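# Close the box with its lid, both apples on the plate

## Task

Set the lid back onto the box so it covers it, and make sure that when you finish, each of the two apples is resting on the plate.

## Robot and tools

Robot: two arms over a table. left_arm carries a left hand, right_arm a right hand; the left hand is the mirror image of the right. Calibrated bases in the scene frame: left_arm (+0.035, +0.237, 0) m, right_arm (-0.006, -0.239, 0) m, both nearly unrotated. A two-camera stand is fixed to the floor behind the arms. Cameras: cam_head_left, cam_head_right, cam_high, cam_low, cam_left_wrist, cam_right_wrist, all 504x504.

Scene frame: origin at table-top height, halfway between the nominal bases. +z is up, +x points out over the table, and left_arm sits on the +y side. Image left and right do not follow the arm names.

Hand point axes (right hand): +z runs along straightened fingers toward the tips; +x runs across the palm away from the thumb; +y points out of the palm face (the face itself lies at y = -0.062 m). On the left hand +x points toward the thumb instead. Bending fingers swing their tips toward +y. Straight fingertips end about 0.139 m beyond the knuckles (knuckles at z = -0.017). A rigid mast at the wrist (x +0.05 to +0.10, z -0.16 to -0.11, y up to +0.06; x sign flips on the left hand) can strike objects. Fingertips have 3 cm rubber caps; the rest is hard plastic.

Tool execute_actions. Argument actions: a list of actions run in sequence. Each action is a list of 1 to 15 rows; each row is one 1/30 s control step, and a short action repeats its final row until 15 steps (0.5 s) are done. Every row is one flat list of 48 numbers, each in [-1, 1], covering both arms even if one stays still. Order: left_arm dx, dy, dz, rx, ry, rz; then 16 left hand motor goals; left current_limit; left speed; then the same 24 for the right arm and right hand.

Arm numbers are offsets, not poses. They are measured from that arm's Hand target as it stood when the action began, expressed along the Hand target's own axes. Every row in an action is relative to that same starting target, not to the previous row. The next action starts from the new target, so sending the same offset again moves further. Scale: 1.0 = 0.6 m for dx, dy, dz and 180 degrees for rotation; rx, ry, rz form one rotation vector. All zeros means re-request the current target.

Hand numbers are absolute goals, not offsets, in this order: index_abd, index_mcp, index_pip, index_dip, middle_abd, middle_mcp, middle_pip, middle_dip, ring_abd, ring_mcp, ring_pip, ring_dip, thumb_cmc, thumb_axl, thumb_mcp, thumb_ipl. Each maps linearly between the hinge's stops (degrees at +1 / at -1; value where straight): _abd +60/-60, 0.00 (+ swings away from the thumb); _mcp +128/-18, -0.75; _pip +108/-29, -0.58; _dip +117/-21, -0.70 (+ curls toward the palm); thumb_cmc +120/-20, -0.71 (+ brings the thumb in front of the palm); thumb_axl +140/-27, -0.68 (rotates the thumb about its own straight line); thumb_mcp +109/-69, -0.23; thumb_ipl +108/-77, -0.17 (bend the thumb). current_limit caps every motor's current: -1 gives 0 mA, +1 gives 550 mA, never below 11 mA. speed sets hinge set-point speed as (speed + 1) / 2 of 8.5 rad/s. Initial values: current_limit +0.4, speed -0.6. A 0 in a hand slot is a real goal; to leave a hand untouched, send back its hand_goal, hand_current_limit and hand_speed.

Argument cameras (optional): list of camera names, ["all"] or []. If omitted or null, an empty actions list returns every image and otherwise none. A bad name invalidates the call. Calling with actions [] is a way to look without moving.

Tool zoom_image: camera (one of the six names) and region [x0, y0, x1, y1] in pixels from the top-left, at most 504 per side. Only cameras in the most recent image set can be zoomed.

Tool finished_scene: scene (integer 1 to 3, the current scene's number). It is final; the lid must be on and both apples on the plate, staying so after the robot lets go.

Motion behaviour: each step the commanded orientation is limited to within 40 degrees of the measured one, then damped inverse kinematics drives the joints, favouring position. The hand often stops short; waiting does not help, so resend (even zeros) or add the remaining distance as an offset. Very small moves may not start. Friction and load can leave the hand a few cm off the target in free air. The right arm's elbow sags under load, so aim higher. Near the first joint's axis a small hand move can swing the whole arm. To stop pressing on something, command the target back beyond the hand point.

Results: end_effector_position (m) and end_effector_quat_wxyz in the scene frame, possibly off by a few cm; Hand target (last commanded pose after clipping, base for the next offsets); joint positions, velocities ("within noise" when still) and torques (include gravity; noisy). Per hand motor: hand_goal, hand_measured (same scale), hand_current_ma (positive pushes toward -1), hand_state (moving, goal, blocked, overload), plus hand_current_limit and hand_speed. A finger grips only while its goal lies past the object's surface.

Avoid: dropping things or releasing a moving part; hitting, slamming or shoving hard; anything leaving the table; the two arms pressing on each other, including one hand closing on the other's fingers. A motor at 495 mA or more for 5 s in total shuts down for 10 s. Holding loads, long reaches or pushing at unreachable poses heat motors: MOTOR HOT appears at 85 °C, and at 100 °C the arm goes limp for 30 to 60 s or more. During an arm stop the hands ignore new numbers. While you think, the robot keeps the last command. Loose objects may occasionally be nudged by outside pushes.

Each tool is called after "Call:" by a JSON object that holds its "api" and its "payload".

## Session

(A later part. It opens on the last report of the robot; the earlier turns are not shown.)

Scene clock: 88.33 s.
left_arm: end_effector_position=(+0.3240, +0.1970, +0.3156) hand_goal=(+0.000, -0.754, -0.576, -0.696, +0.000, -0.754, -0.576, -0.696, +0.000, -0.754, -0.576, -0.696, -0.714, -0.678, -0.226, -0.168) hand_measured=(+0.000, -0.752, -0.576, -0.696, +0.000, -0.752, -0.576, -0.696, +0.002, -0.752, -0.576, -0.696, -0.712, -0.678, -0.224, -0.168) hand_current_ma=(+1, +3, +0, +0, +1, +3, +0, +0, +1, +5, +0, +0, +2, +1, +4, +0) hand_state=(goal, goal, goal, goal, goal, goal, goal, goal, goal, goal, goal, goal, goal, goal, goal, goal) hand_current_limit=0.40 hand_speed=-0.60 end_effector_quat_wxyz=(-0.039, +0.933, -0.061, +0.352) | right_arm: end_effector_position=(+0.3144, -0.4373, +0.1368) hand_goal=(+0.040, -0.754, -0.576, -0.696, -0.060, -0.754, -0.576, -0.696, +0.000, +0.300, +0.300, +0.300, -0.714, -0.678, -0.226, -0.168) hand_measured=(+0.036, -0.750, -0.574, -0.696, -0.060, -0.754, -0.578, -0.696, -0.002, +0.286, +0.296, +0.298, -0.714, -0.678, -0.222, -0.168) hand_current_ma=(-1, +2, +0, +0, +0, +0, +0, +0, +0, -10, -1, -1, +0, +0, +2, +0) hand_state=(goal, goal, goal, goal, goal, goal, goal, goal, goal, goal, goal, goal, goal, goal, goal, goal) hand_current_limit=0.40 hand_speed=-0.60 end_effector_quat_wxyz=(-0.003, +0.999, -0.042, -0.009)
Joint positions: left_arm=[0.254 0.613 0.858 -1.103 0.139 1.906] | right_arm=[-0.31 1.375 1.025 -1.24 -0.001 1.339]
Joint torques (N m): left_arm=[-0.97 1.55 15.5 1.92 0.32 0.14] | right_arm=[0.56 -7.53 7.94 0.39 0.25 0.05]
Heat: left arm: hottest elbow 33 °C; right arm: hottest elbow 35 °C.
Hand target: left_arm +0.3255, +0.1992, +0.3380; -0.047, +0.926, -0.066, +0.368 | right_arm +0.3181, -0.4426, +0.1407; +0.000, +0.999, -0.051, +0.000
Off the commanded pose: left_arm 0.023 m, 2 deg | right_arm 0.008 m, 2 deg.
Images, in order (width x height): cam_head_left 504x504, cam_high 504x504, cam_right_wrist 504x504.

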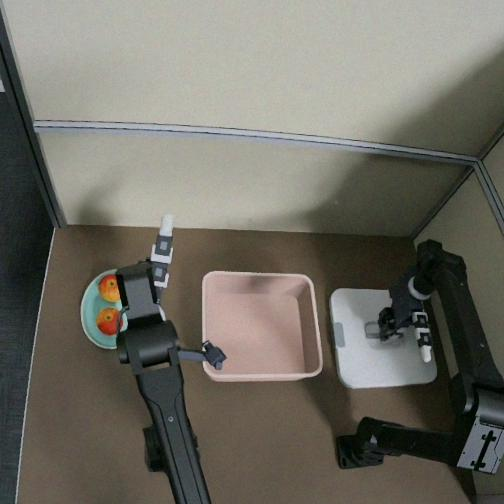

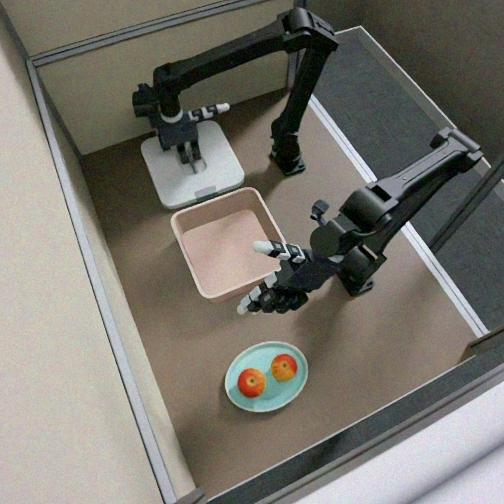

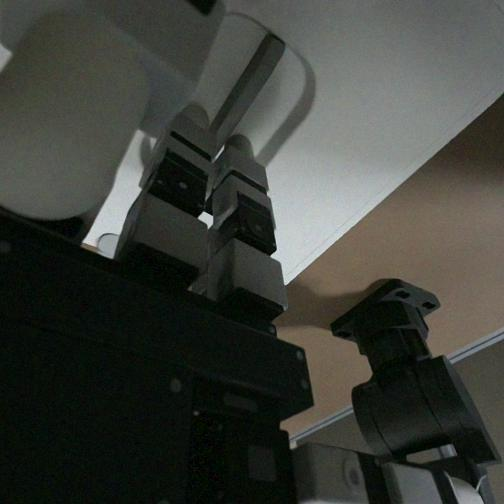

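Call:
{"api": "execute_actions", "payload": {"actions": [[[0,0,0,0,0,0,0,-0.754,-0.576,-0.696,0,-0.754,-0.576,-0.696,0,-0.754,-0.576,-0.696,-0.714,-0.678,-0.226,-0.168,0.4,-0.6,0,0.027,0,0,0,0,0.04,-0.754,-0.576,-0.696,-0.06,-0.754,-0.576,-0.696,0,0.3,0.3,0.3,-0.714,-0.678,-0.226,-0.168,0.4,-0.6]],[[0,0,0,0,0,0,0,-0.754,-0.576,-0.696,0,-0.754,-0.576,-0.696,0,-0.754,-0.576,-0.696,-0.714,-0.678,-0.226,-0.168,0.4,-0.6,0,0,0.013,0,0,0,0.04,-0.754,-0.576,-0.696,-0.06,-0.754,-0.576,-0.696,0,0.3,0.3,0.3,-0.714,-0.678,-0.226,-0.168,0.4,-0.6]]], "cameras": ["cam_high","cam_right_wrist","cam_head_left"]}}

Call:
{"api": "zoom_image", "payload": {"camera": "cam_high", "region": [110, 60, 250, 220]}}

Call:
{"api": "zoom_image", "payload": {"camera": "cam_right_wrist", "region": [100, 0, 350, 250]}}

Scene clock: 90.70 s.
left_arm: end_effector_position=(+0.3240, +0.1970, +0.3156) hand_goal=(+0.000, -0.754, -0.576, -0.696, +0.000, -0.754, -0.576, -0.696, +0.000, -0.754, -0.576, -0.696, -0.714, -0.678, -0.226, -0.168) hand_measured=(+0.000, -0.752, -0.576, -0.696, +0.000, -0.752, -0.576, -0.696, +0.002, -0.752, -0.576, -0.696, -0.712, -0.678, -0.224, -0.168) hand_current_ma=(+1, +3, +0, +0, +1, +3, +0, +0, +1, +5, +0, +0, +2, +1, +4, +0) hand_state=(goal, goal, goal, goal, goal, goal, goal, goal, goal, goal, goal, goal, goal, goal, goal, goal) hand_current_limit=0.40 hand_speed=-0.60 end_effector_quat_wxyz=(-0.039, +0.933, -0.061, +0.352) | right_arm: end_effector_position=(+0.3109, -0.4545, +0.1334) hand_goal=(+0.040, -0.754, -0.576, -0.696, -0.060, -0.754, -0.576, -0.696, +0.000, +0.300, +0.300, +0.300, -0.714, -0.678, -0.226, -0.168) hand_measured=(+0.036, -0.750, -0.574, -0.696, -0.056, -0.756, -0.578, -0.696, -0.002, +0.286, +0.296, +0.298, -0.714, -0.678, -0.222, -0.168) hand_current_ma=(-1, +1, +0, +0, +1, +0, +0, +0, +0, -10, -1, -1, +0, +0, +2, +0) hand_state=(goal, goal, goal, goal, goal, goal, goal, goal, goal, goal, goal, goal, goal, goal, goal, goal) hand_current_limit=0.40 hand_speed=-0.60 end_effector_quat_wxyz=(-0.002, +0.999, -0.054, -0.005)
Joint positions: left_arm=[0.254 0.613 0.858 -1.103 0.139 1.906] | right_arm=[-0.357 1.384 1.025 -1.222 -0.002 1.315]
Joint torques (N m): left_arm=[-0.91 1.49 15.49 1.98 0.31 0.13] | right_arm=[0.5 -7.24 7.94 0.59 0.29 -0.11]
Heat: left arm: hottest elbow 33 °C; right arm: hottest elbow 35 °C.
Hand target: left_arm +0.3255, +0.1992, +0.3380; -0.047, +0.926, -0.066, +0.368 | right_arm +0.3165, -0.4587, +0.1329; +0.000, +0.999, -0.051, +0.000
Off the commanded pose: left_arm 0.023 m, 2 deg | right_arm 0.007 m, 1 deg.
Images, in order (width x height): cam_head_left 504x504, cam_high 504x504, cam_right_wrist 504x504.

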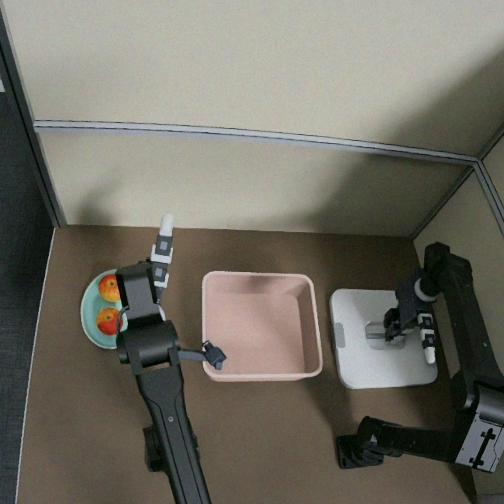

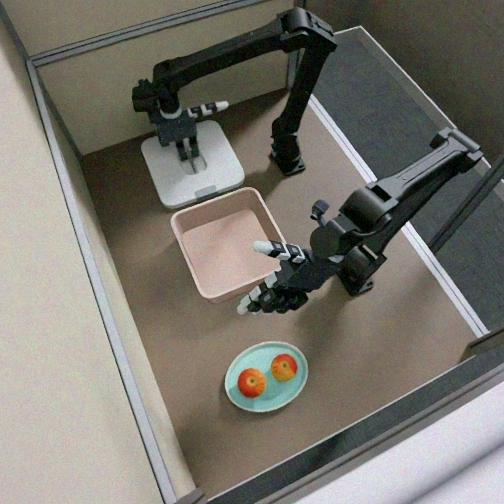

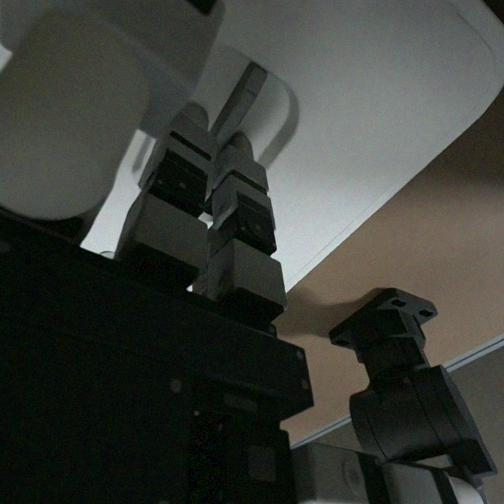

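Scaled by 3.150.

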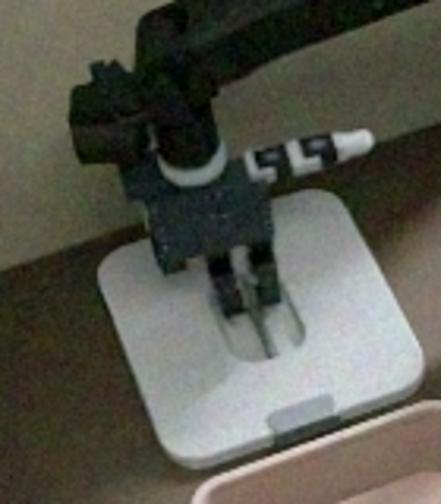

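Scaled by 2.016.

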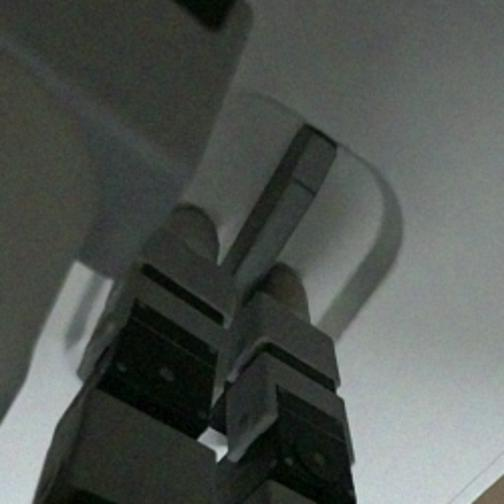

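Call:
{"api": "execute_actions", "payload": {"actions": [[[0,0,0,0,0,0,0,-0.754,-0.576,-0.696,0,-0.754,-0.576,-0.696,0,-0.754,-0.576,-0.696,-0.714,-0.678,-0.226,-0.168,0.4,-0.6,0,-0.008,0.003,0,0,0,0.35,-0.754,-0.576,-0.696,-0.35,-0.754,-0.576,-0.696,0,0.3,0.3,0.3,-0.714,-0.678,-0.226,-0.168,0.75,-0.8]],[[0,0,0,0,0,0,0,-0.754,-0.576,-0.696,0,-0.754,-0.576,-0.696,0,-0.754,-0.576,-0.696,-0.714,-0.678,-0.226,-0.168,0.4,-0.6,0,0,-0.03,0,0,0,0.35,-0.754,-0.576,-0.696,-0.35,-0.754,-0.576,-0.696,0,0.3,0.3,0.3,-0.714,-0.678,-0.226,-0.168,0.75,-0.8]],[[0,0,0,0,0,0,0,-0.754,-0.576,-0.696,0,-0.754,-0.576,-0.696,0,-0.754,-0.576,-0.696,-0.714,-0.678,-0.226,-0.168,0.4,-0.6,0,0,-0.04,0,0,0,0.35,-0.754,-0.576,-0.696,-0.35,-0.754,-0.576,-0.696,0,0.3,0.3,0.3,-0.714,-0.678,-0.226,-0.168,0.75,-0.8]],[[0,0,0,0,0,0,0,-0.754,-0.576,-0.696,0,-0.754,-0.576,-0.696,0,-0.754,-0.576,-0.696,-0.714,-0.678,-0.226,-0.168,0.4,-0.6,0,0,-0.045,0,0,0,0.35,-0.754,-0.576,-0.696,-0.35,-0.754,-0.576,-0.696,0,0.3,0.3,0.3,-0.714,-0.678,-0.226,-0.168,0.75,-0.8]]], "cameras": ["cam_high","cam_right_wrist","cam_head_left"]}}

Call:
{"api": "zoom_image", "payload": {"camera": "cam_high", "region": [110, 60, 250, 220]}}

Call:
{"api": "zoom_image", "payload": {"camera": "cam_right_wrist", "region": [100, 0, 350, 250]}}

Scene clock: 94.13 s.
left_arm: end_effector_position=(+0.3240, +0.1970, +0.3156) hand_goal=(+0.000, -0.754, -0.576, -0.696, +0.000, -0.754, -0.576, -0.696, +0.000, -0.754, -0.576, -0.696, -0.714, -0.678, -0.226, -0.168) hand_measured=(+0.000, -0.752, -0.576, -0.696, +0.000, -0.752, -0.576, -0.696, +0.002, -0.752, -0.576, -0.696, -0.712, -0.678, -0.224, -0.168) hand_current_ma=(+1, +3, +0, +0, +1, +3, +0, +0, +1, +5, +0, +0, +2, +1, +4, +0) hand_state=(goal, goal, goal, goal, goal, goal, goal, goal, goal, goal, goal, goal, goal, goal, goal, goal) hand_current_limit=0.40 hand_speed=-0.60 end_effector_quat_wxyz=(-0.039, +0.933, -0.061, +0.352) | right_arm: end_effector_position=(+0.3012, -0.4509, +0.1730) hand_goal=(+0.350, -0.754, -0.576, -0.696, -0.350, -0.754, -0.576, -0.696, +0.000, +0.300, +0.300, +0.300, -0.714, -0.678, -0.226, -0.168) hand_measured=(+0.076, -0.752, -0.574, -0.696, -0.110, -0.752, -0.576, -0.696, -0.002, +0.286, +0.296, +0.298, -0.714, -0.678, -0.222, -0.168) hand_current_ma=(-481, +1, +0, +0, +481, +0, +0, +0, +0, -10, -1, -1, +0, +0, +2, +0) hand_state=(blocked, goal, goal, goal, blocked, goal, goal, goal, goal, goal, goal, goal, goal, goal, goal, goal) hand_current_limit=0.75 hand_speed=-0.80 end_effector_quat_wxyz=(-0.010, +0.998, -0.054, -0.028)
Joint positions: left_arm=[0.254 0.613 0.858 -1.103 0.139 1.906] | right_arm=[-0.357 1.357 1.106 -1.38 -0.001 1.315]
Joint torques (N m): left_arm=[-0.91 1.61 15.5 1.92 0.31 0.13] | right_arm=[1.79 -9.11 11.63 -0.53 0.27 -0.01]
Heat: left arm: hottest elbow 33 °C; right arm: hottest elbow 35 °C.
Hand target: left_arm +0.3255, +0.1992, +0.3380; -0.047, +0.926, -0.066, +0.368 | right_arm +0.3168, -0.4539, +0.2002; +0.000, +0.999, -0.051, +0.000
Off the commanded pose: left_arm 0.023 m, 2 deg | right_arm 0.032 m, 3 deg.
Images, in order (width x height): cam_head_left 504x504, cam_high 504x504, cam_right_wrist 504x504.

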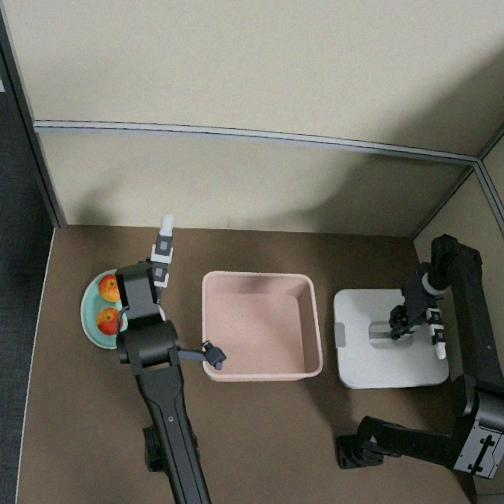

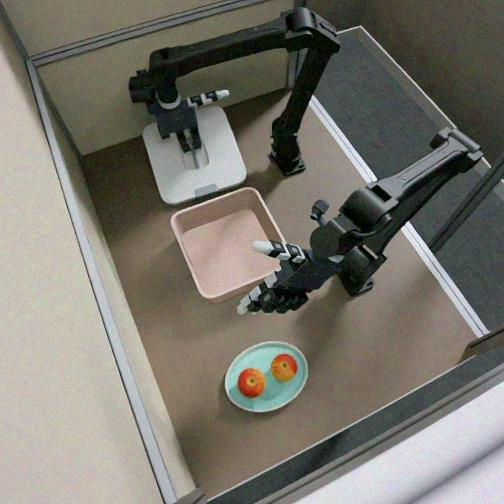

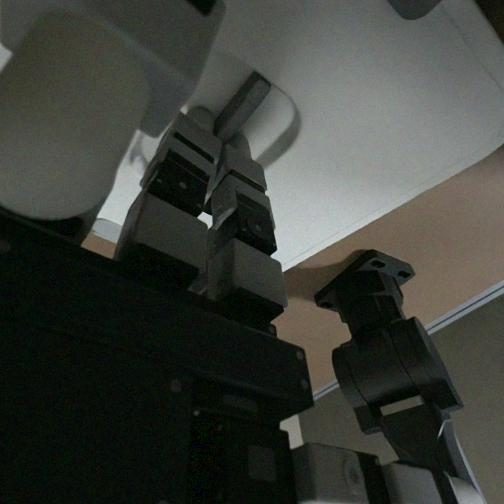

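Scaled by 3.150.

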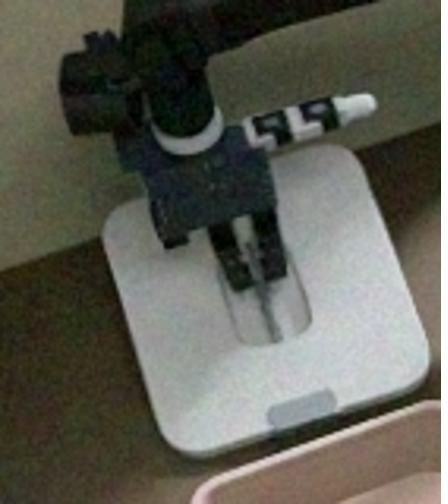

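Scaled by 2.016.

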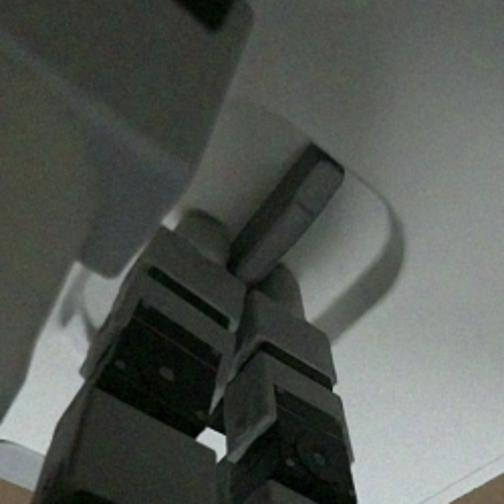

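Call:
{"api": "execute_actions", "payload": {"actions": [[[0,0,0,0,0,0,0,-0.754,-0.576,-0.696,0,-0.754,-0.576,-0.696,0,-0.754,-0.576,-0.696,-0.714,-0.678,-0.226,-0.168,0.4,-0.6,0,0,0.045,0,0,0,0.35,-0.754,-0.576,-0.696,-0.35,-0.754,-0.576,-0.696,0,0.3,0.3,0.3,-0.714,-0.678,-0.226,-0.168,0.75,-0.8]],[[0,0,0,0,0,0,0,-0.754,-0.576,-0.696,0,-0.754,-0.576,-0.696,0,-0.754,-0.576,-0.696,-0.714,-0.678,-0.226,-0.168,0.4,-0.6,0,0,0.055,0,0,0,0.35,-0.754,-0.576,-0.696,-0.35,-0.754,-0.576,-0.696,0,0.3,0.3,0.3,-0.714,-0.678,-0.226,-0.168,0.75,-0.8]],[[0,0,0,0,0,0,0,-0.754,-0.576,-0.696,0,-0.754,-0.576,-0.696,0,-0.754,-0.576,-0.696,-0.714,-0.678,-0.226,-0.168,0.4,-0.6,0,0,0.005,0,0,0,0.04,-0.754,-0.576,-0.696,-0.06,-0.754,-0.576,-0.696,0,0.3,0.3,0.3,-0.714,-0.678,-0.226,-0.168,0.75,-0.6]],[[0,0,0,0,0,0,0,-0.754,-0.576,-0.696,0,-0.754,-0.576,-0.696,0,-0.754,-0.576,-0.696,-0.714,-0.678,-0.226,-0.168,0.4,-0.6,0,-0.015,0,0,0,0,0.04,-0.754,-0.576,-0.696,-0.06,-0.754,-0.576,-0.696,0,0.3,0.3,0.3,-0.714,-0.678,-0.226,-0.168,0.75,-0.6]]], "cameras": ["cam_high","cam_right_wrist"]}}

Call:
{"api": "zoom_image", "payload": {"camera": "cam_high", "region": [110, 60, 250, 220]}}

Call:
{"api": "zoom_image", "payload": {"camera": "cam_right_wrist", "region": [100, 0, 350, 250]}}

Scene clock: 98.40 s.
left_arm: end_effector_position=(+0.3240, +0.1970, +0.3156) hand_goal=(+0.000, -0.754, -0.576, -0.696, +0.000, -0.754, -0.576, -0.696, +0.000, -0.754, -0.576, -0.696, -0.714, -0.678, -0.226, -0.168) hand_measured=(+0.000, -0.752, -0.576, -0.696, +0.000, -0.752, -0.576, -0.696, +0.002, -0.752, -0.576, -0.696, -0.712, -0.678, -0.224, -0.168) hand_current_ma=(+1, +3, +0, +0, +1, +3, +0, +0, +1, +5, +0, +0, +2, +1, +4, +0) hand_state=(goal, goal, goal, goal, goal, goal, goal, goal, goal, goal, goal, goal, goal, goal, goal, goal) hand_current_limit=0.40 hand_speed=-0.60 end_effector_quat_wxyz=(-0.039, +0.933, -0.061, +0.352) | right_arm: end_effector_position=(+0.3116, -0.4470, +0.1326) hand_goal=(+0.040, -0.754, -0.576, -0.696, -0.060, -0.754, -0.576, -0.696, +0.000, +0.300, +0.300, +0.300, -0.714, -0.678, -0.226, -0.168) hand_measured=(+0.034, -0.748, -0.574, -0.696, -0.060, -0.754, -0.576, -0.696, -0.002, +0.286, +0.296, +0.298, -0.714, -0.678, -0.222, -0.168) hand_current_ma=(-2, +3, +1, +0, +0, +0, +0, +0, +0, -9, -1, -1, +0, +0, +2, +0) hand_state=(goal, goal, goal, goal, goal, goal, goal, goal, goal, goal, goal, goal, goal, goal, goal, goal) hand_current_limit=0.75 hand_speed=-0.60 end_effector_quat_wxyz=(-0.003, +0.999, -0.051, -0.012)
Joint positions: left_arm=[0.254 0.613 0.858 -1.103 0.139 1.906] | right_arm=[-0.337 1.389 1.027 -1.234 0 1.33]
Joint torques (N m): left_arm=[-1.08 1.49 15.53 1.92 0.32 0.15] | right_arm=[1.67 -9.23 7.68 0.49 0.11 0.08]
Heat: left arm: hottest elbow 34 °C; right arm: hottest elbow 36 °C.
Hand target: left_arm +0.3255, +0.1992, +0.3380; -0.047, +0.926, -0.066, +0.368 | right_arm +0.3179, -0.4449, +0.1372; +0.000, +0.999, -0.051, +0.000
Off the commanded pose: left_arm 0.023 m, 2 deg | right_arm 0.008 m, 1 deg.
Images, in order (width x height): cam_high 504x504, cam_right_wrist 504x504.

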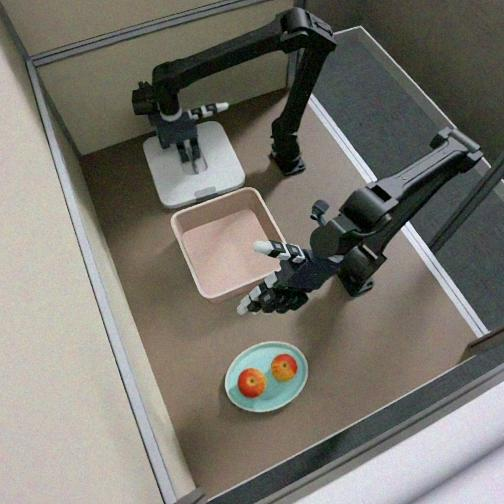

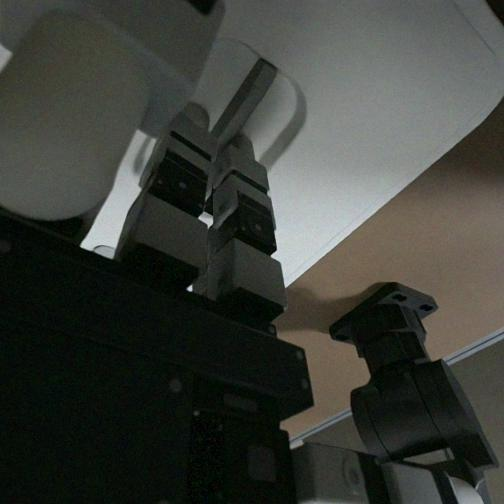

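Scaled by 3.150.

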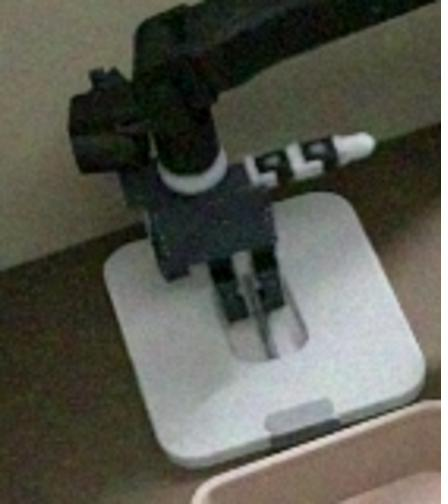

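Scaled by 2.016.

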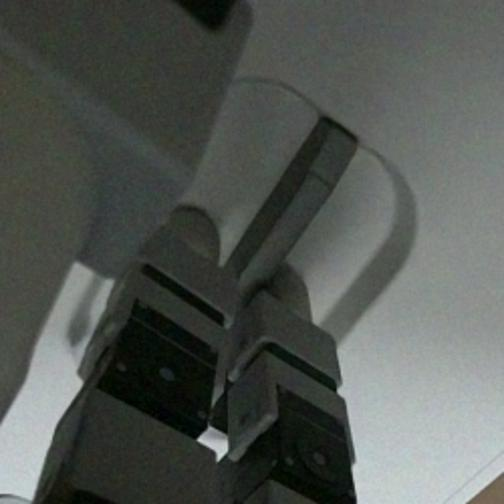

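Call:
{"api": "execute_actions", "payload": {"actions": [[[0,0,0,0,0,0,0,-0.754,-0.576,-0.696,0,-0.754,-0.576,-0.696,0,-0.754,-0.576,-0.696,-0.714,-0.678,-0.226,-0.168,0.4,-0.6,0,-0.009,0.003,0,0,0,0.04,-0.754,-0.576,-0.696,-0.06,-0.754,-0.576,-0.696,0,0.3,0.3,0.3,-0.714,-0.678,-0.226,-0.168,0.75,-0.6]],[[0,0,0,0,0,0,0,-0.754,-0.576,-0.696,0,-0.754,-0.576,-0.696,0,-0.754,-0.576,-0.696,-0.714,-0.678,-0.226,-0.168,0.4,-0.6,0,0,0,0,0,0,0.35,-0.754,-0.576,-0.696,-0.35,-0.754,-0.576,-0.696,0,0.3,0.3,0.3,-0.714,-0.678,-0.226,-0.168,0.75,-0.7]],[[0,0,0,0,0,0,0,-0.754,-0.576,-0.696,0,-0.754,-0.576,-0.696,0,-0.754,-0.576,-0.696,-0.714,-0.678,-0.226,-0.168,0.4,-0.6,0,0,-0.045,0,0,0,0.35,-0.754,-0.576,-0.696,-0.35,-0.754,-0.576,-0.696,0,0.3,0.3,0.3,-0.714,-0.678,-0.226,-0.168,0.75,-0.8]],[[0,0,0,0,0,0,0,-0.754,-0.576,-0.696,0,-0.754,-0.576,-0.696,0,-0.754,-0.576,-0.696,-0.714,-0.678,-0.226,-0.168,0.4,-0.6,0,0,-0.045,0,0,0,0.35,-0.754,-0.576,-0.696,-0.35,-0.754,-0.576,-0.696,0,0.3,0.3,0.3,-0.714,-0.678,-0.226,-0.168,0.75,-0.8]],[[0,0,0,0,0,0,0,-0.754,-0.576,-0.696,0,-0.754,-0.576,-0.696,0,-0.754,-0.576,-0.696,-0.714,-0.678,-0.226,-0.168,0.4,-0.6,0,0,-0.045,0,0,0,0.35,-0.754,-0.576,-0.696,-0.35,-0.754,-0.576,-0.696,0,0.3,0.3,0.3,-0.714,-0.678,-0.226,-0.168,0.75,-0.8]]], "cameras": ["cam_high","cam_right_wrist","cam_head_left"]}}

Call:
{"api": "zoom_image", "payload": {"camera": "cam_high", "region": [110, 60, 250, 220]}}

Call:
{"api": "zoom_image", "payload": {"camera": "cam_right_wrist", "region": [100, 0, 350, 250]}}

Scene clock: 102.70 s.
left_arm: end_effector_position=(+0.3240, +0.1970, +0.3156) hand_goal=(+0.000, -0.754, -0.576, -0.696, +0.000, -0.754, -0.576, -0.696, +0.000, -0.754, -0.576, -0.696, -0.714, -0.678, -0.226, -0.168) hand_measured=(+0.000, -0.752, -0.576, -0.696, +0.000, -0.752, -0.576, -0.696, +0.002, -0.752, -0.576, -0.696, -0.712, -0.678, -0.224, -0.168) hand_current_ma=(+1, +3, +0, +0, +1, +3, +0, +0, +1, +5, +0, +0, +2, +1, +4, +0) hand_state=(goal, goal, goal, goal, goal, goal, goal, goal, goal, goal, goal, goal, goal, goal, goal, goal) hand_current_limit=0.40 hand_speed=-0.60 end_effector_quat_wxyz=(-0.039, +0.933, -0.061, +0.352) | right_arm: end_effector_position=(+0.3026, -0.4391, +0.1877) hand_goal=(+0.350, -0.754, -0.576, -0.696, -0.350, -0.754, -0.576, -0.696, +0.000, +0.300, +0.300, +0.300, -0.714, -0.678, -0.226, -0.168) hand_measured=(+0.074, -0.752, -0.574, -0.696, -0.114, -0.750, -0.574, -0.696, -0.002, +0.286, +0.296, +0.298, -0.714, -0.678, -0.222, -0.168) hand_current_ma=(-481, +1, +1, +0, +481, +1, +1, +0, +0, -9, -1, -1, +0, +0, +3, +0) hand_state=(blocked, goal, goal, goal, blocked, goal, goal, goal, goal, goal, goal, goal, goal, goal, goal, goal) hand_current_limit=0.75 hand_speed=-0.80 end_effector_quat_wxyz=(-0.009, +0.998, -0.053, -0.031)
Joint positions: left_arm=[0.254 0.613 0.858 -1.103 0.139 1.906] | right_arm=[-0.325 1.344 1.132 -1.424 0 1.345]
Joint torques (N m): left_arm=[-0.97 1.44 15.51 1.92 0.32 0.14] | right_arm=[1.85 -8.7 11.78 -0.54 0.17 0.06]
Heat: left arm: hottest elbow 34 °C; right arm: hottest elbow 36 °C.
Hand target: left_arm +0.3255, +0.1992, +0.3380; -0.047, +0.926, -0.066, +0.368 | right_arm +0.3183, -0.4397, +0.2163; +0.000, +0.999, -0.051, +0.000
Off the commanded pose: left_arm 0.023 m, 2 deg | right_arm 0.033 m, 4 deg.
Images, in order (width x height): cam_head_left 504x504, cam_high 504x504, cam_right_wrist 504x504.

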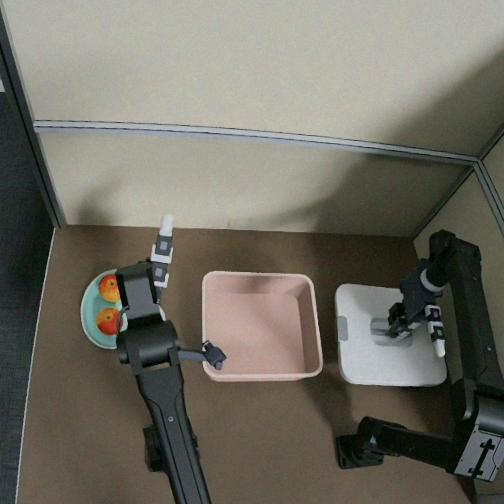

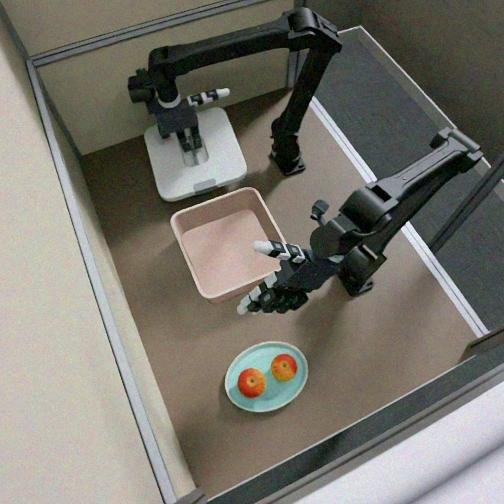

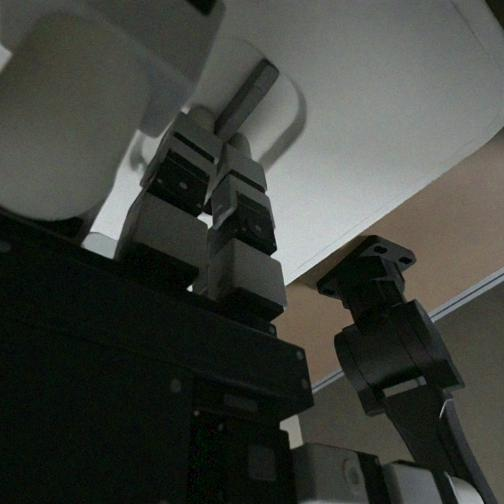

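Scaled by 3.150.

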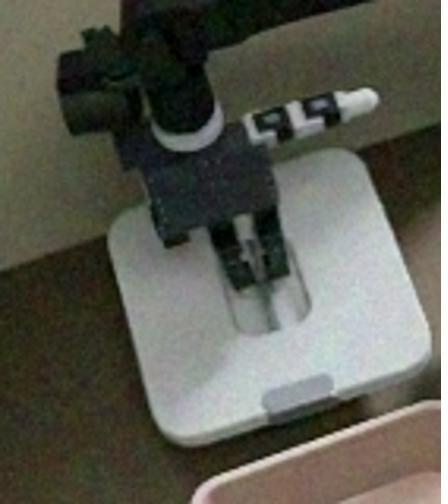

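Scaled by 2.016.

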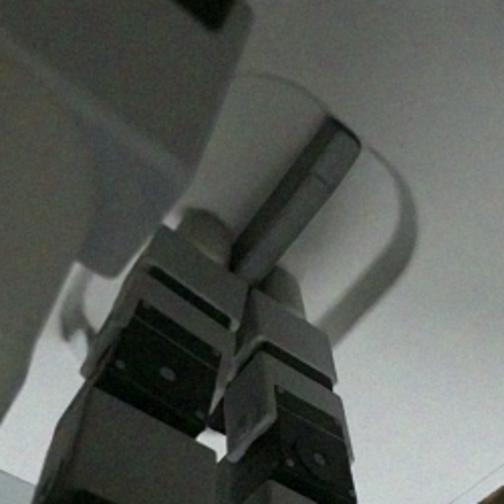

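Call:
{"api": "execute_actions", "payload": {"actions": [[[0,0,0,0,0,0,0,-0.754,-0.576,-0.696,0,-0.754,-0.576,-0.696,0,-0.754,-0.576,-0.696,-0.714,-0.678,-0.226,-0.168,0.4,-0.6,0.01,0,-0.05,0,0,0,0.35,-0.754,-0.576,-0.696,-0.35,-0.754,-0.576,-0.696,0,0.3,0.3,0.3,-0.714,-0.678,-0.226,-0.168,0.75,-0.8]],[[0,0,0,0,0,0,0,-0.754,-0.576,-0.696,0,-0.754,-0.576,-0.696,0,-0.754,-0.576,-0.696,-0.714,-0.678,-0.226,-0.168,0.4,-0.6,0.01,0,-0.05,0,0,0,0.35,-0.754,-0.576,-0.696,-0.35,-0.754,-0.576,-0.696,0,0.3,0.3,0.3,-0.714,-0.678,-0.226,-0.168,0.75,-0.8]],[[0,0,0,0,0,0,0,-0.754,-0.576,-0.696,0,-0.754,-0.576,-0.696,0,-0.754,-0.576,-0.696,-0.714,-0.678,-0.226,-0.168,0.4,-0.6,0.01,0,-0.05,0,0,0,0.35,-0.754,-0.576,-0.696,-0.35,-0.754,-0.576,-0.696,0,0.3,0.3,0.3,-0.714,-0.678,-0.226,-0.168,0.75,-0.8]],[[0,0,0,0,0,0,0,-0.754,-0.576,-0.696,0,-0.754,-0.576,-0.696,0,-0.754,-0.576,-0.696,-0.714,-0.678,-0.226,-0.168,0.4,-0.6,0,0,-0.04,0,0,0,0.35,-0.754,-0.576,-0.696,-0.35,-0.754,-0.576,-0.696,0,0.3,0.3,0.3,-0.714,-0.678,-0.226,-0.168,0.75,-0.8]]], "cameras": ["cam_high","cam_low","cam_head_left"]}}

Call:
{"api": "zoom_image", "payload": {"camera": "cam_low", "region": [220, 160, 380, 320]}}

Scene clock: 106.47 s.
left_arm: end_effector_position=(+0.3240, +0.1970, +0.3156) hand_goal=(+0.000, -0.754, -0.576, -0.696, +0.000, -0.754, -0.576, -0.696, +0.000, -0.754, -0.576, -0.696, -0.714, -0.678, -0.226, -0.168) hand_measured=(+0.000, -0.752, -0.576, -0.696, +0.000, -0.752, -0.576, -0.696, +0.002, -0.752, -0.576, -0.696, -0.712, -0.678, -0.224, -0.168) hand_current_ma=(+1, +3, +0, +0, +1, +3, +0, +0, +1, +5, +0, +0, +2, +1, +4, +0) hand_state=(goal, goal, goal, goal, goal, goal, goal, goal, goal, goal, goal, goal, goal, goal, goal, goal) hand_current_limit=0.40 hand_speed=-0.60 end_effector_quat_wxyz=(-0.039, +0.933, -0.061, +0.352) | right_arm: end_effector_position=(+0.3267, -0.4428, +0.2979) hand_goal=(+0.350, -0.754, -0.576, -0.696, -0.350, -0.754, -0.576, -0.696, +0.000, +0.300, +0.300, +0.300, -0.714, -0.678, -0.226, -0.168) hand_measured=(+0.074, -0.752, -0.574, -0.696, -0.114, -0.752, -0.574, -0.696, -0.002, +0.286, +0.296, +0.298, -0.714, -0.678, -0.220, -0.168) hand_current_ma=(-481, +1, +0, +0, +481, +0, +1, +0, +0, -9, -1, -1, +0, +0, +3, +0) hand_state=(blocked, goal, goal, goal, blocked, goal, goal, goal, goal, goal, goal, goal, goal, goal, goal, goal) hand_current_limit=0.75 hand_speed=-0.80 end_effector_quat_wxyz=(-0.001, +0.999, -0.052, -0.015)
Joint positions: left_arm=[0.254 0.613 0.858 -1.103 0.139 1.906] | right_arm=[-0.311 1.364 1.442 -1.678 0.006 1.358]
Joint torques (N m): left_arm=[-0.73 1.44 15.49 1.96 0.32 0.15] | right_arm=[1.49 -8.88 12.63 -0.39 0.38 0.07]
Heat: left arm: hottest elbow 34 °C; right arm: hottest elbow 36 °C.
Hand target: left_arm +0.3255, +0.1992, +0.3380; -0.047, +0.926, -0.066, +0.368 | right_arm +0.3361, -0.4415, +0.3304; +0.000, +0.999, -0.051, +0.000
Off the commanded pose: left_arm 0.023 m, 2 deg | right_arm 0.034 m, 2 deg.
joint sent to its limit (right arm) — joint 4 (wrist pitch), lower limit. The joint targets still meet the commanded pose.
Images, in order (width x height): cam_head_left 504x504, cam_high 504x504, cam_low 504x504.

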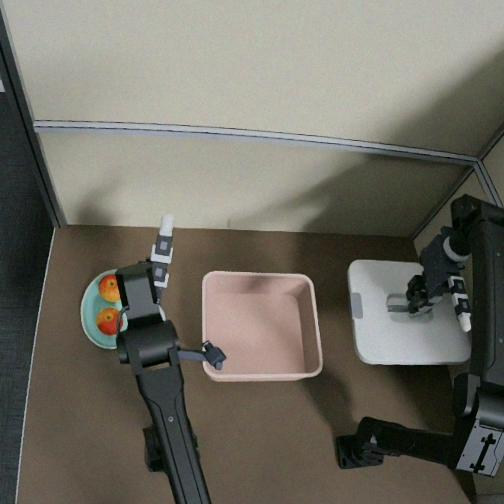

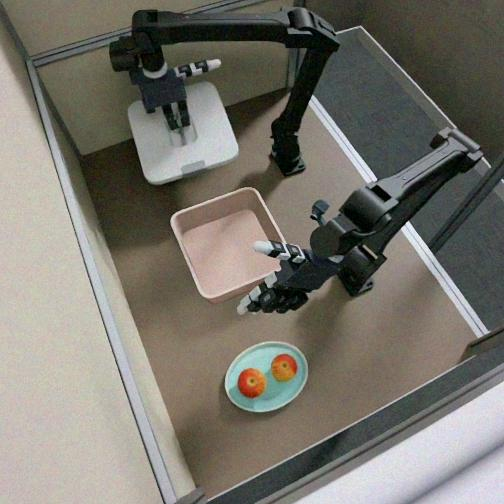

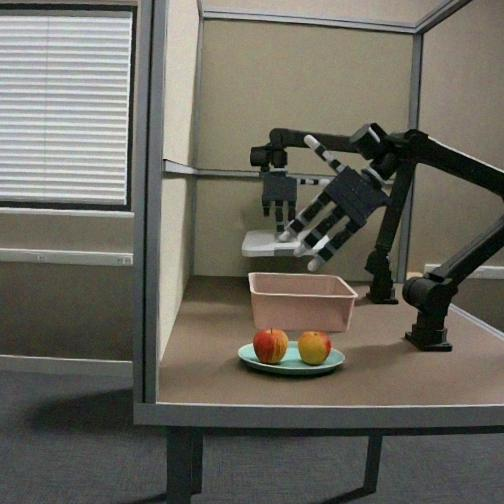

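Scaled by 3.150.

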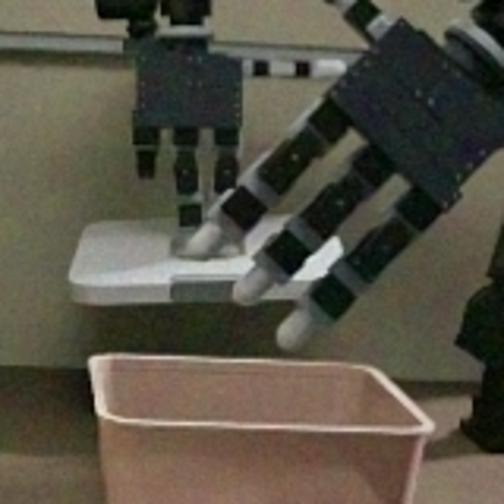

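Call:
{"api": "execute_actions", "payload": {"actions": [[[0,-0.08,0,0,0,0,0,-0.754,-0.576,-0.696,0,-0.754,-0.576,-0.696,0,-0.754,-0.576,-0.696,-0.714,-0.678,-0.226,-0.168,0.4,-0.6,-0.013,-0.1,0.008,0,0,-0.008,0.35,-0.754,-0.576,-0.696,-0.35,-0.754,-0.576,-0.696,0,0.3,0.3,0.3,-0.714,-0.678,-0.226,-0.168,0.75,-0.8]],[[0,-0.08,0,0,0,0,0,-0.754,-0.576,-0.696,0,-0.754,-0.576,-0.696,0,-0.754,-0.576,-0.696,-0.714,-0.678,-0.226,-0.168,0.4,-0.6,-0.013,-0.1,0.008,0,0,-0.008,0.35,-0.754,-0.576,-0.696,-0.35,-0.754,-0.576,-0.696,0,0.3,0.3,0.3,-0.714,-0.678,-0.226,-0.168,0.75,-0.8]],[[0,-0.08,0,0,0,0,0,-0.754,-0.576,-0.696,0,-0.754,-0.576,-0.696,0,-0.754,-0.576,-0.696,-0.714,-0.678,-0.226,-0.168,0.4,-0.6,-0.013,-0.1,0.008,0,0,-0.008,0.35,-0.754,-0.576,-0.696,-0.35,-0.754,-0.576,-0.696,0,0.3,0.3,0.3,-0.714,-0.678,-0.226,-0.168,0.75,-0.8]],[[0,0,0,0,0,0,0,-0.754,-0.576,-0.696,0,-0.754,-0.576,-0.696,0,-0.754,-0.576,-0.696,-0.714,-0.678,-0.226,-0.168,0.4,-0.6,-0.013,-0.1,0.008,0,0,-0.008,0.35,-0.754,-0.576,-0.696,-0.35,-0.754,-0.576,-0.696,0,0.3,0.3,0.3,-0.714,-0.678,-0.226,-0.168,0.75,-0.8]]], "cameras": ["cam_high","cam_low","cam_head_left","cam_head_right"]}}

Call:
{"api": "zoom_image", "payload": {"camera": "cam_low", "region": [220, 160, 380, 320]}}

Call:
{"api": "zoom_image", "payload": {"camera": "cam_high", "region": [110, 60, 330, 320]}}

Scene clock: 110.93 s.
left_arm: end_effector_position=(+0.3347, +0.3339, +0.3352) hand_goal=(+0.000, -0.754, -0.576, -0.696, +0.000, -0.754, -0.576, -0.696, +0.000, -0.754, -0.576, -0.696, -0.714, -0.678, -0.226, -0.168) hand_measured=(+0.002, -0.752, -0.576, -0.696, +0.002, -0.752, -0.576, -0.696, +0.002, -0.752, -0.576, -0.696, -0.712, -0.678, -0.224, -0.168) hand_current_ma=(+2, +2, +1, +0, +2, +2, +1, +0, +2, +3, +1, +0, +1, +1, +5, +0) hand_state=(goal, goal, goal, goal, goal, goal, goal, goal, goal, goal, goal, goal, goal, goal, goal, goal) hand_current_limit=0.40 hand_speed=-0.60 end_effector_quat_wxyz=(-0.056, +0.930, +0.066, +0.358) | right_arm: end_effector_position=(+0.3171, -0.1981, +0.3017) hand_goal=(+0.350, -0.754, -0.576, -0.696, -0.350, -0.754, -0.576, -0.696, +0.000, +0.300, +0.300, +0.300, -0.714, -0.678, -0.226, -0.168) hand_measured=(+0.074, -0.752, -0.576, -0.694, -0.114, -0.756, -0.576, -0.694, -0.002, +0.286, +0.296, +0.298, -0.714, -0.678, -0.220, -0.168) hand_current_ma=(-481, +1, +0, +0, +481, +0, +0, +0, +0, -9, -1, -1, +0, +0, +3, +0) hand_state=(blocked, goal, goal, goal, blocked, goal, goal, goal, goal, goal, goal, goal, goal, goal, goal, goal) hand_current_limit=0.75 hand_speed=-0.80 end_effector_quat_wxyz=(+0.003, +1.000, +0.009, -0.010)
Joint positions: left_arm=[0.779 0.768 0.948 -1.09 0.364 2.083] | right_arm=[0.359 1.315 1.405 -1.681 -0.002 1.905]
Joint torques (N m): left_arm=[-0.91 -0.44 15.19 2.88 0.53 0.13] | right_arm=[0.73 -7.53 9.76 -0.12 0.23 0.12]
Heat: left arm: hottest elbow 34 °C; right arm: hottest elbow 37 °C.
Hand target: left_arm +0.3383, +0.3413, +0.3576; -0.047, +0.926, -0.067, +0.368 | right_arm +0.3207, -0.2001, +0.3113; +0.000, +1.000, -0.001, +0.000
Off the commanded pose: left_arm 0.024 m, 15 deg | right_arm 0.010 m, 2 deg.
joint sent to its limit (left arm) — joint 6 (wrist roll), upper limit. The joint targets are off in orientation, not in position.
Images, in order (width x height): cam_head_left 504x504, cam_head_right 504x504, cam_high 504x504, cam_low 504x504.

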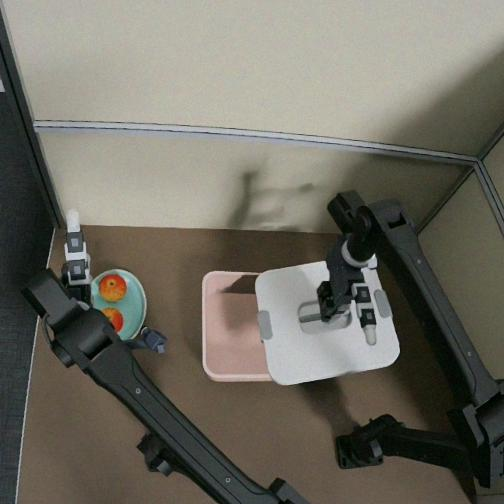

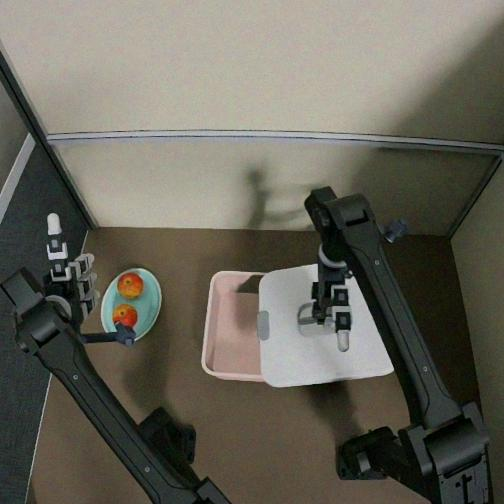

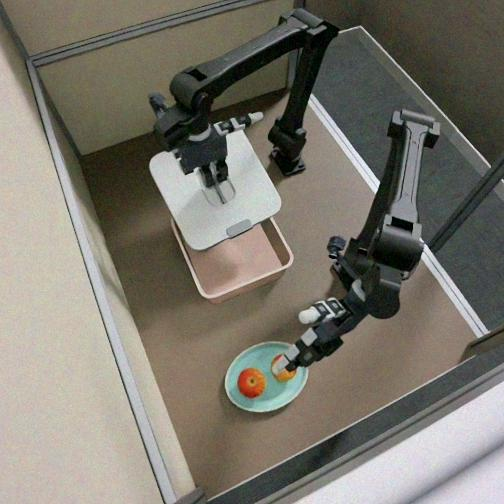

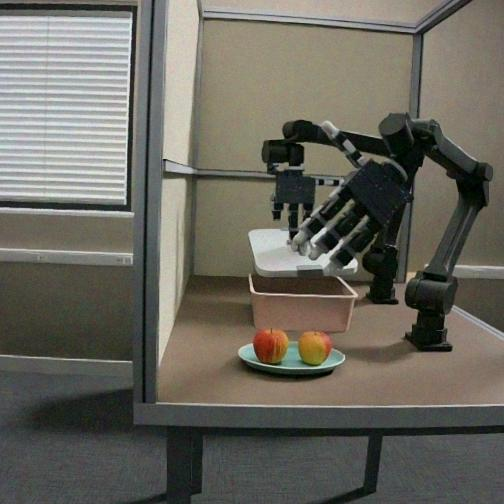

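Scaled by 3.150.

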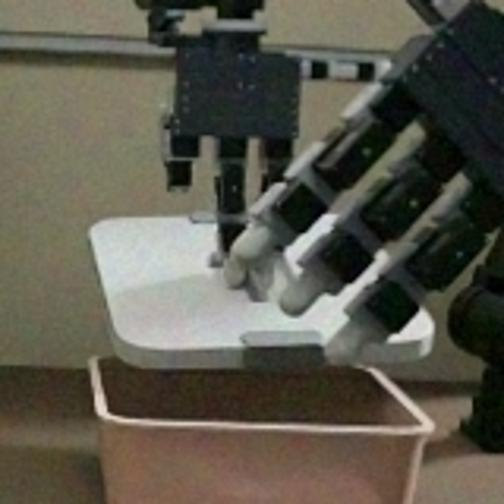

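Scaled by 1.938.

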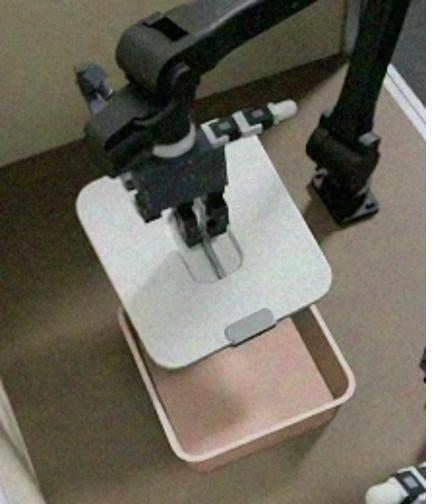

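Call:
{"api": "execute_actions", "payload": {"actions": [[[0,0,0,0,0,0,0,-0.754,-0.576,-0.696,0,-0.754,-0.576,-0.696,0,-0.754,-0.576,-0.696,-0.714,-0.678,-0.226,-0.168,0.4,-0.6,0,-0.05,0.01,0,0,0.02,0.35,-0.754,-0.576,-0.696,-0.35,-0.754,-0.576,-0.696,0,0.3,0.3,0.3,-0.714,-0.678,-0.226,-0.168,0.75,-0.8]],[[0,0,0,0,0,0,0,-0.754,-0.576,-0.696,0,-0.754,-0.576,-0.696,0,-0.754,-0.576,-0.696,-0.714,-0.678,-0.226,-0.168,0.4,-0.6,0.003,-0.07,0.015,0,0,0.02,0.35,-0.754,-0.576,-0.696,-0.35,-0.754,-0.576,-0.696,0,0.3,0.3,0.3,-0.714,-0.678,-0.226,-0.168,0.75,-0.8]],[[0,0,0,0,0,0,0,-0.754,-0.576,-0.696,0,-0.754,-0.576,-0.696,0,-0.754,-0.576,-0.696,-0.714,-0.678,-0.226,-0.168,0.4,-0.6,0.003,-0.04,0.02,0,0,0,0.35,-0.754,-0.576,-0.696,-0.35,-0.754,-0.576,-0.696,0,0.3,0.3,0.3,-0.714,-0.678,-0.226,-0.168,0.75,-0.8]]], "cameras": ["cam_high","cam_low","cam_head_left","cam_head_right"]}}

Call:
{"api": "zoom_image", "payload": {"camera": "cam_low", "region": [220, 160, 380, 340]}}

Call:
{"api": "zoom_image", "payload": {"camera": "cam_high", "region": [110, 60, 330, 320]}}

Call:
{"api": "zoom_image", "payload": {"camera": "cam_head_left", "region": [180, 240, 380, 400]}}

Scene clock: 117.67 s.
left_arm: end_effector_position=(+0.3347, +0.3339, +0.3352) hand_goal=(+0.000, -0.754, -0.576, -0.696, +0.000, -0.754, -0.576, -0.696, +0.000, -0.754, -0.576, -0.696, -0.714, -0.678, -0.226, -0.168) hand_measured=(+0.002, -0.752, -0.576, -0.696, +0.002, -0.752, -0.576, -0.696, +0.002, -0.752, -0.576, -0.696, -0.712, -0.678, -0.224, -0.168) hand_current_ma=(+2, +2, +1, +0, +2, +2, +1, +0, +2, +3, +1, +0, +1, +1, +5, +0) hand_state=(goal, goal, goal, goal, goal, goal, goal, goal, goal, goal, goal, goal, goal, goal, goal, goal) hand_current_limit=0.40 hand_speed=-0.60 end_effector_quat_wxyz=(-0.056, +0.930, +0.066, +0.358) | right_arm: end_effector_position=(+0.3162, -0.1165, +0.2629) hand_goal=(+0.350, -0.754, -0.576, -0.696, -0.350, -0.754, -0.576, -0.696, +0.000, +0.300, +0.300, +0.300, -0.714, -0.678, -0.226, -0.168) hand_measured=(+0.074, -0.750, -0.574, -0.694, -0.114, -0.754, -0.574, -0.694, +0.000, +0.288, +0.296, +0.298, -0.712, -0.678, -0.220, -0.168) hand_current_ma=(-481, +1, +0, +0, +481, +0, +0, +0, +0, -9, -1, -1, +0, +0, +3, +0) hand_state=(blocked, goal, goal, goal, blocked, goal, goal, goal, goal, goal, goal, goal, goal, goal, goal, goal) hand_current_limit=0.75 hand_speed=-0.80 end_effector_quat_wxyz=(-0.013, +0.999, +0.004, -0.052)
Joint positions: left_arm=[0.779 0.768 0.948 -1.09 0.364 2.083] | right_arm=[0.519 1.439 1.424 -1.633 -0.073 2.073]
Joint torques (N m): left_arm=[-0.85 -0.38 15.17 2.91 0.54 0.12] | right_arm=[1.9 -9.52 12.36 -0.1 0.02 0.1]
Heat: left arm: hottest elbow 35 °C; right arm: hottest elbow 37 °C.
Hand target: left_arm +0.3383, +0.3413, +0.3576; -0.047, +0.926, -0.067, +0.368 | right_arm +0.3301, -0.1047, +0.2843; +0.000, +0.998, -0.064, +0.000
Off the commanded pose: left_arm 0.024 m, 15 deg | right_arm 0.028 m, 10 deg.
joint sent to its limit (left arm) — joint 6 (wrist roll), upper limit. The joint targets are off in orientation, not in position.
joint sent to its limit (right arm) — joint 6 (wrist roll), upper limit. The joint targets are off in orientation, not in position.
Images, in order (width x height): cam_head_left 504x504, cam_head_right 504x504, cam_high 504x504, cam_low 504x504.

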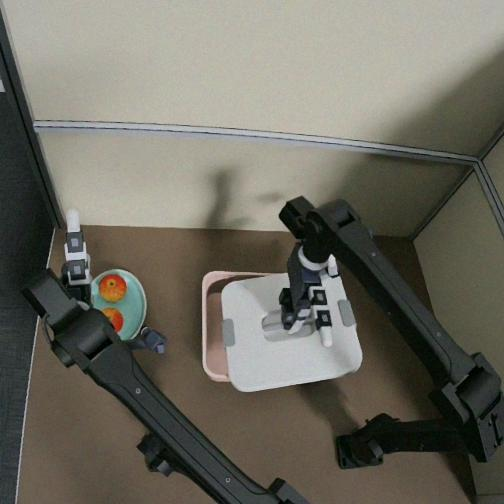

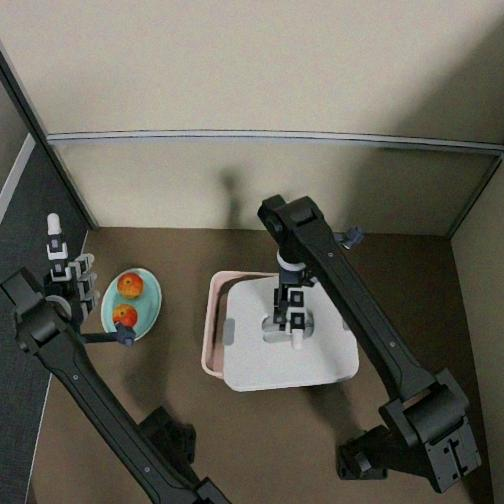

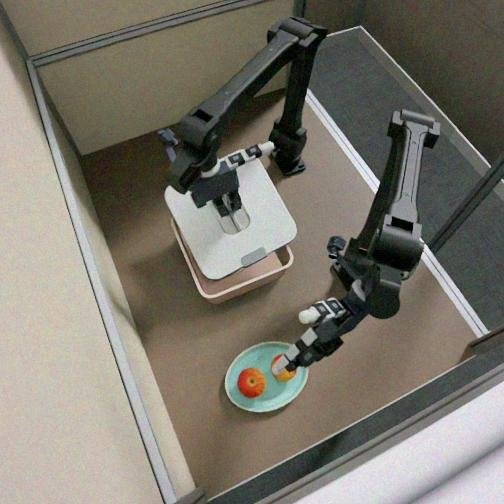

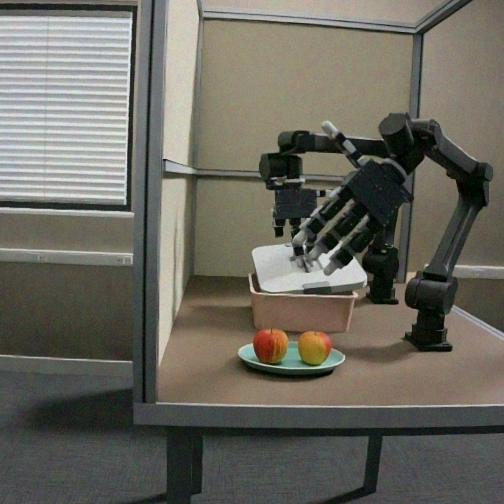

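Scaled by 2.800.

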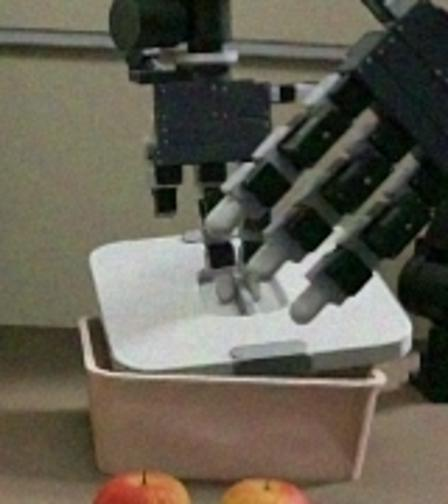

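Scaled by 1.938.

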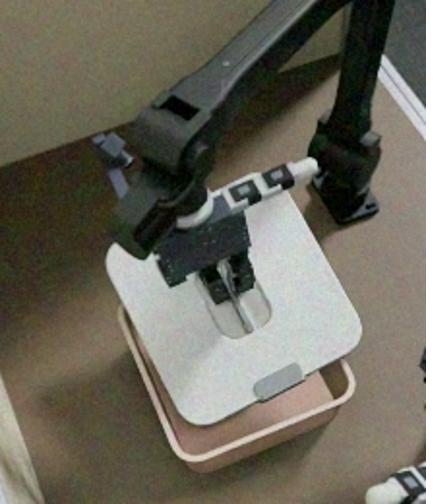

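Scaled by 2.520.

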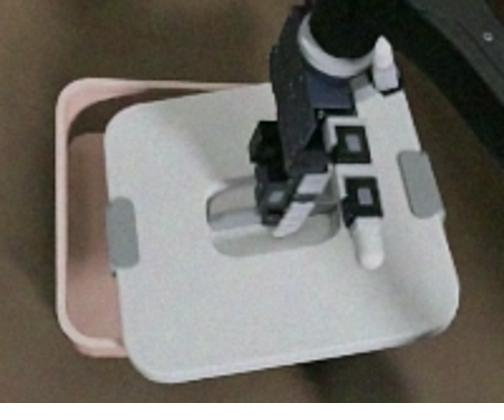

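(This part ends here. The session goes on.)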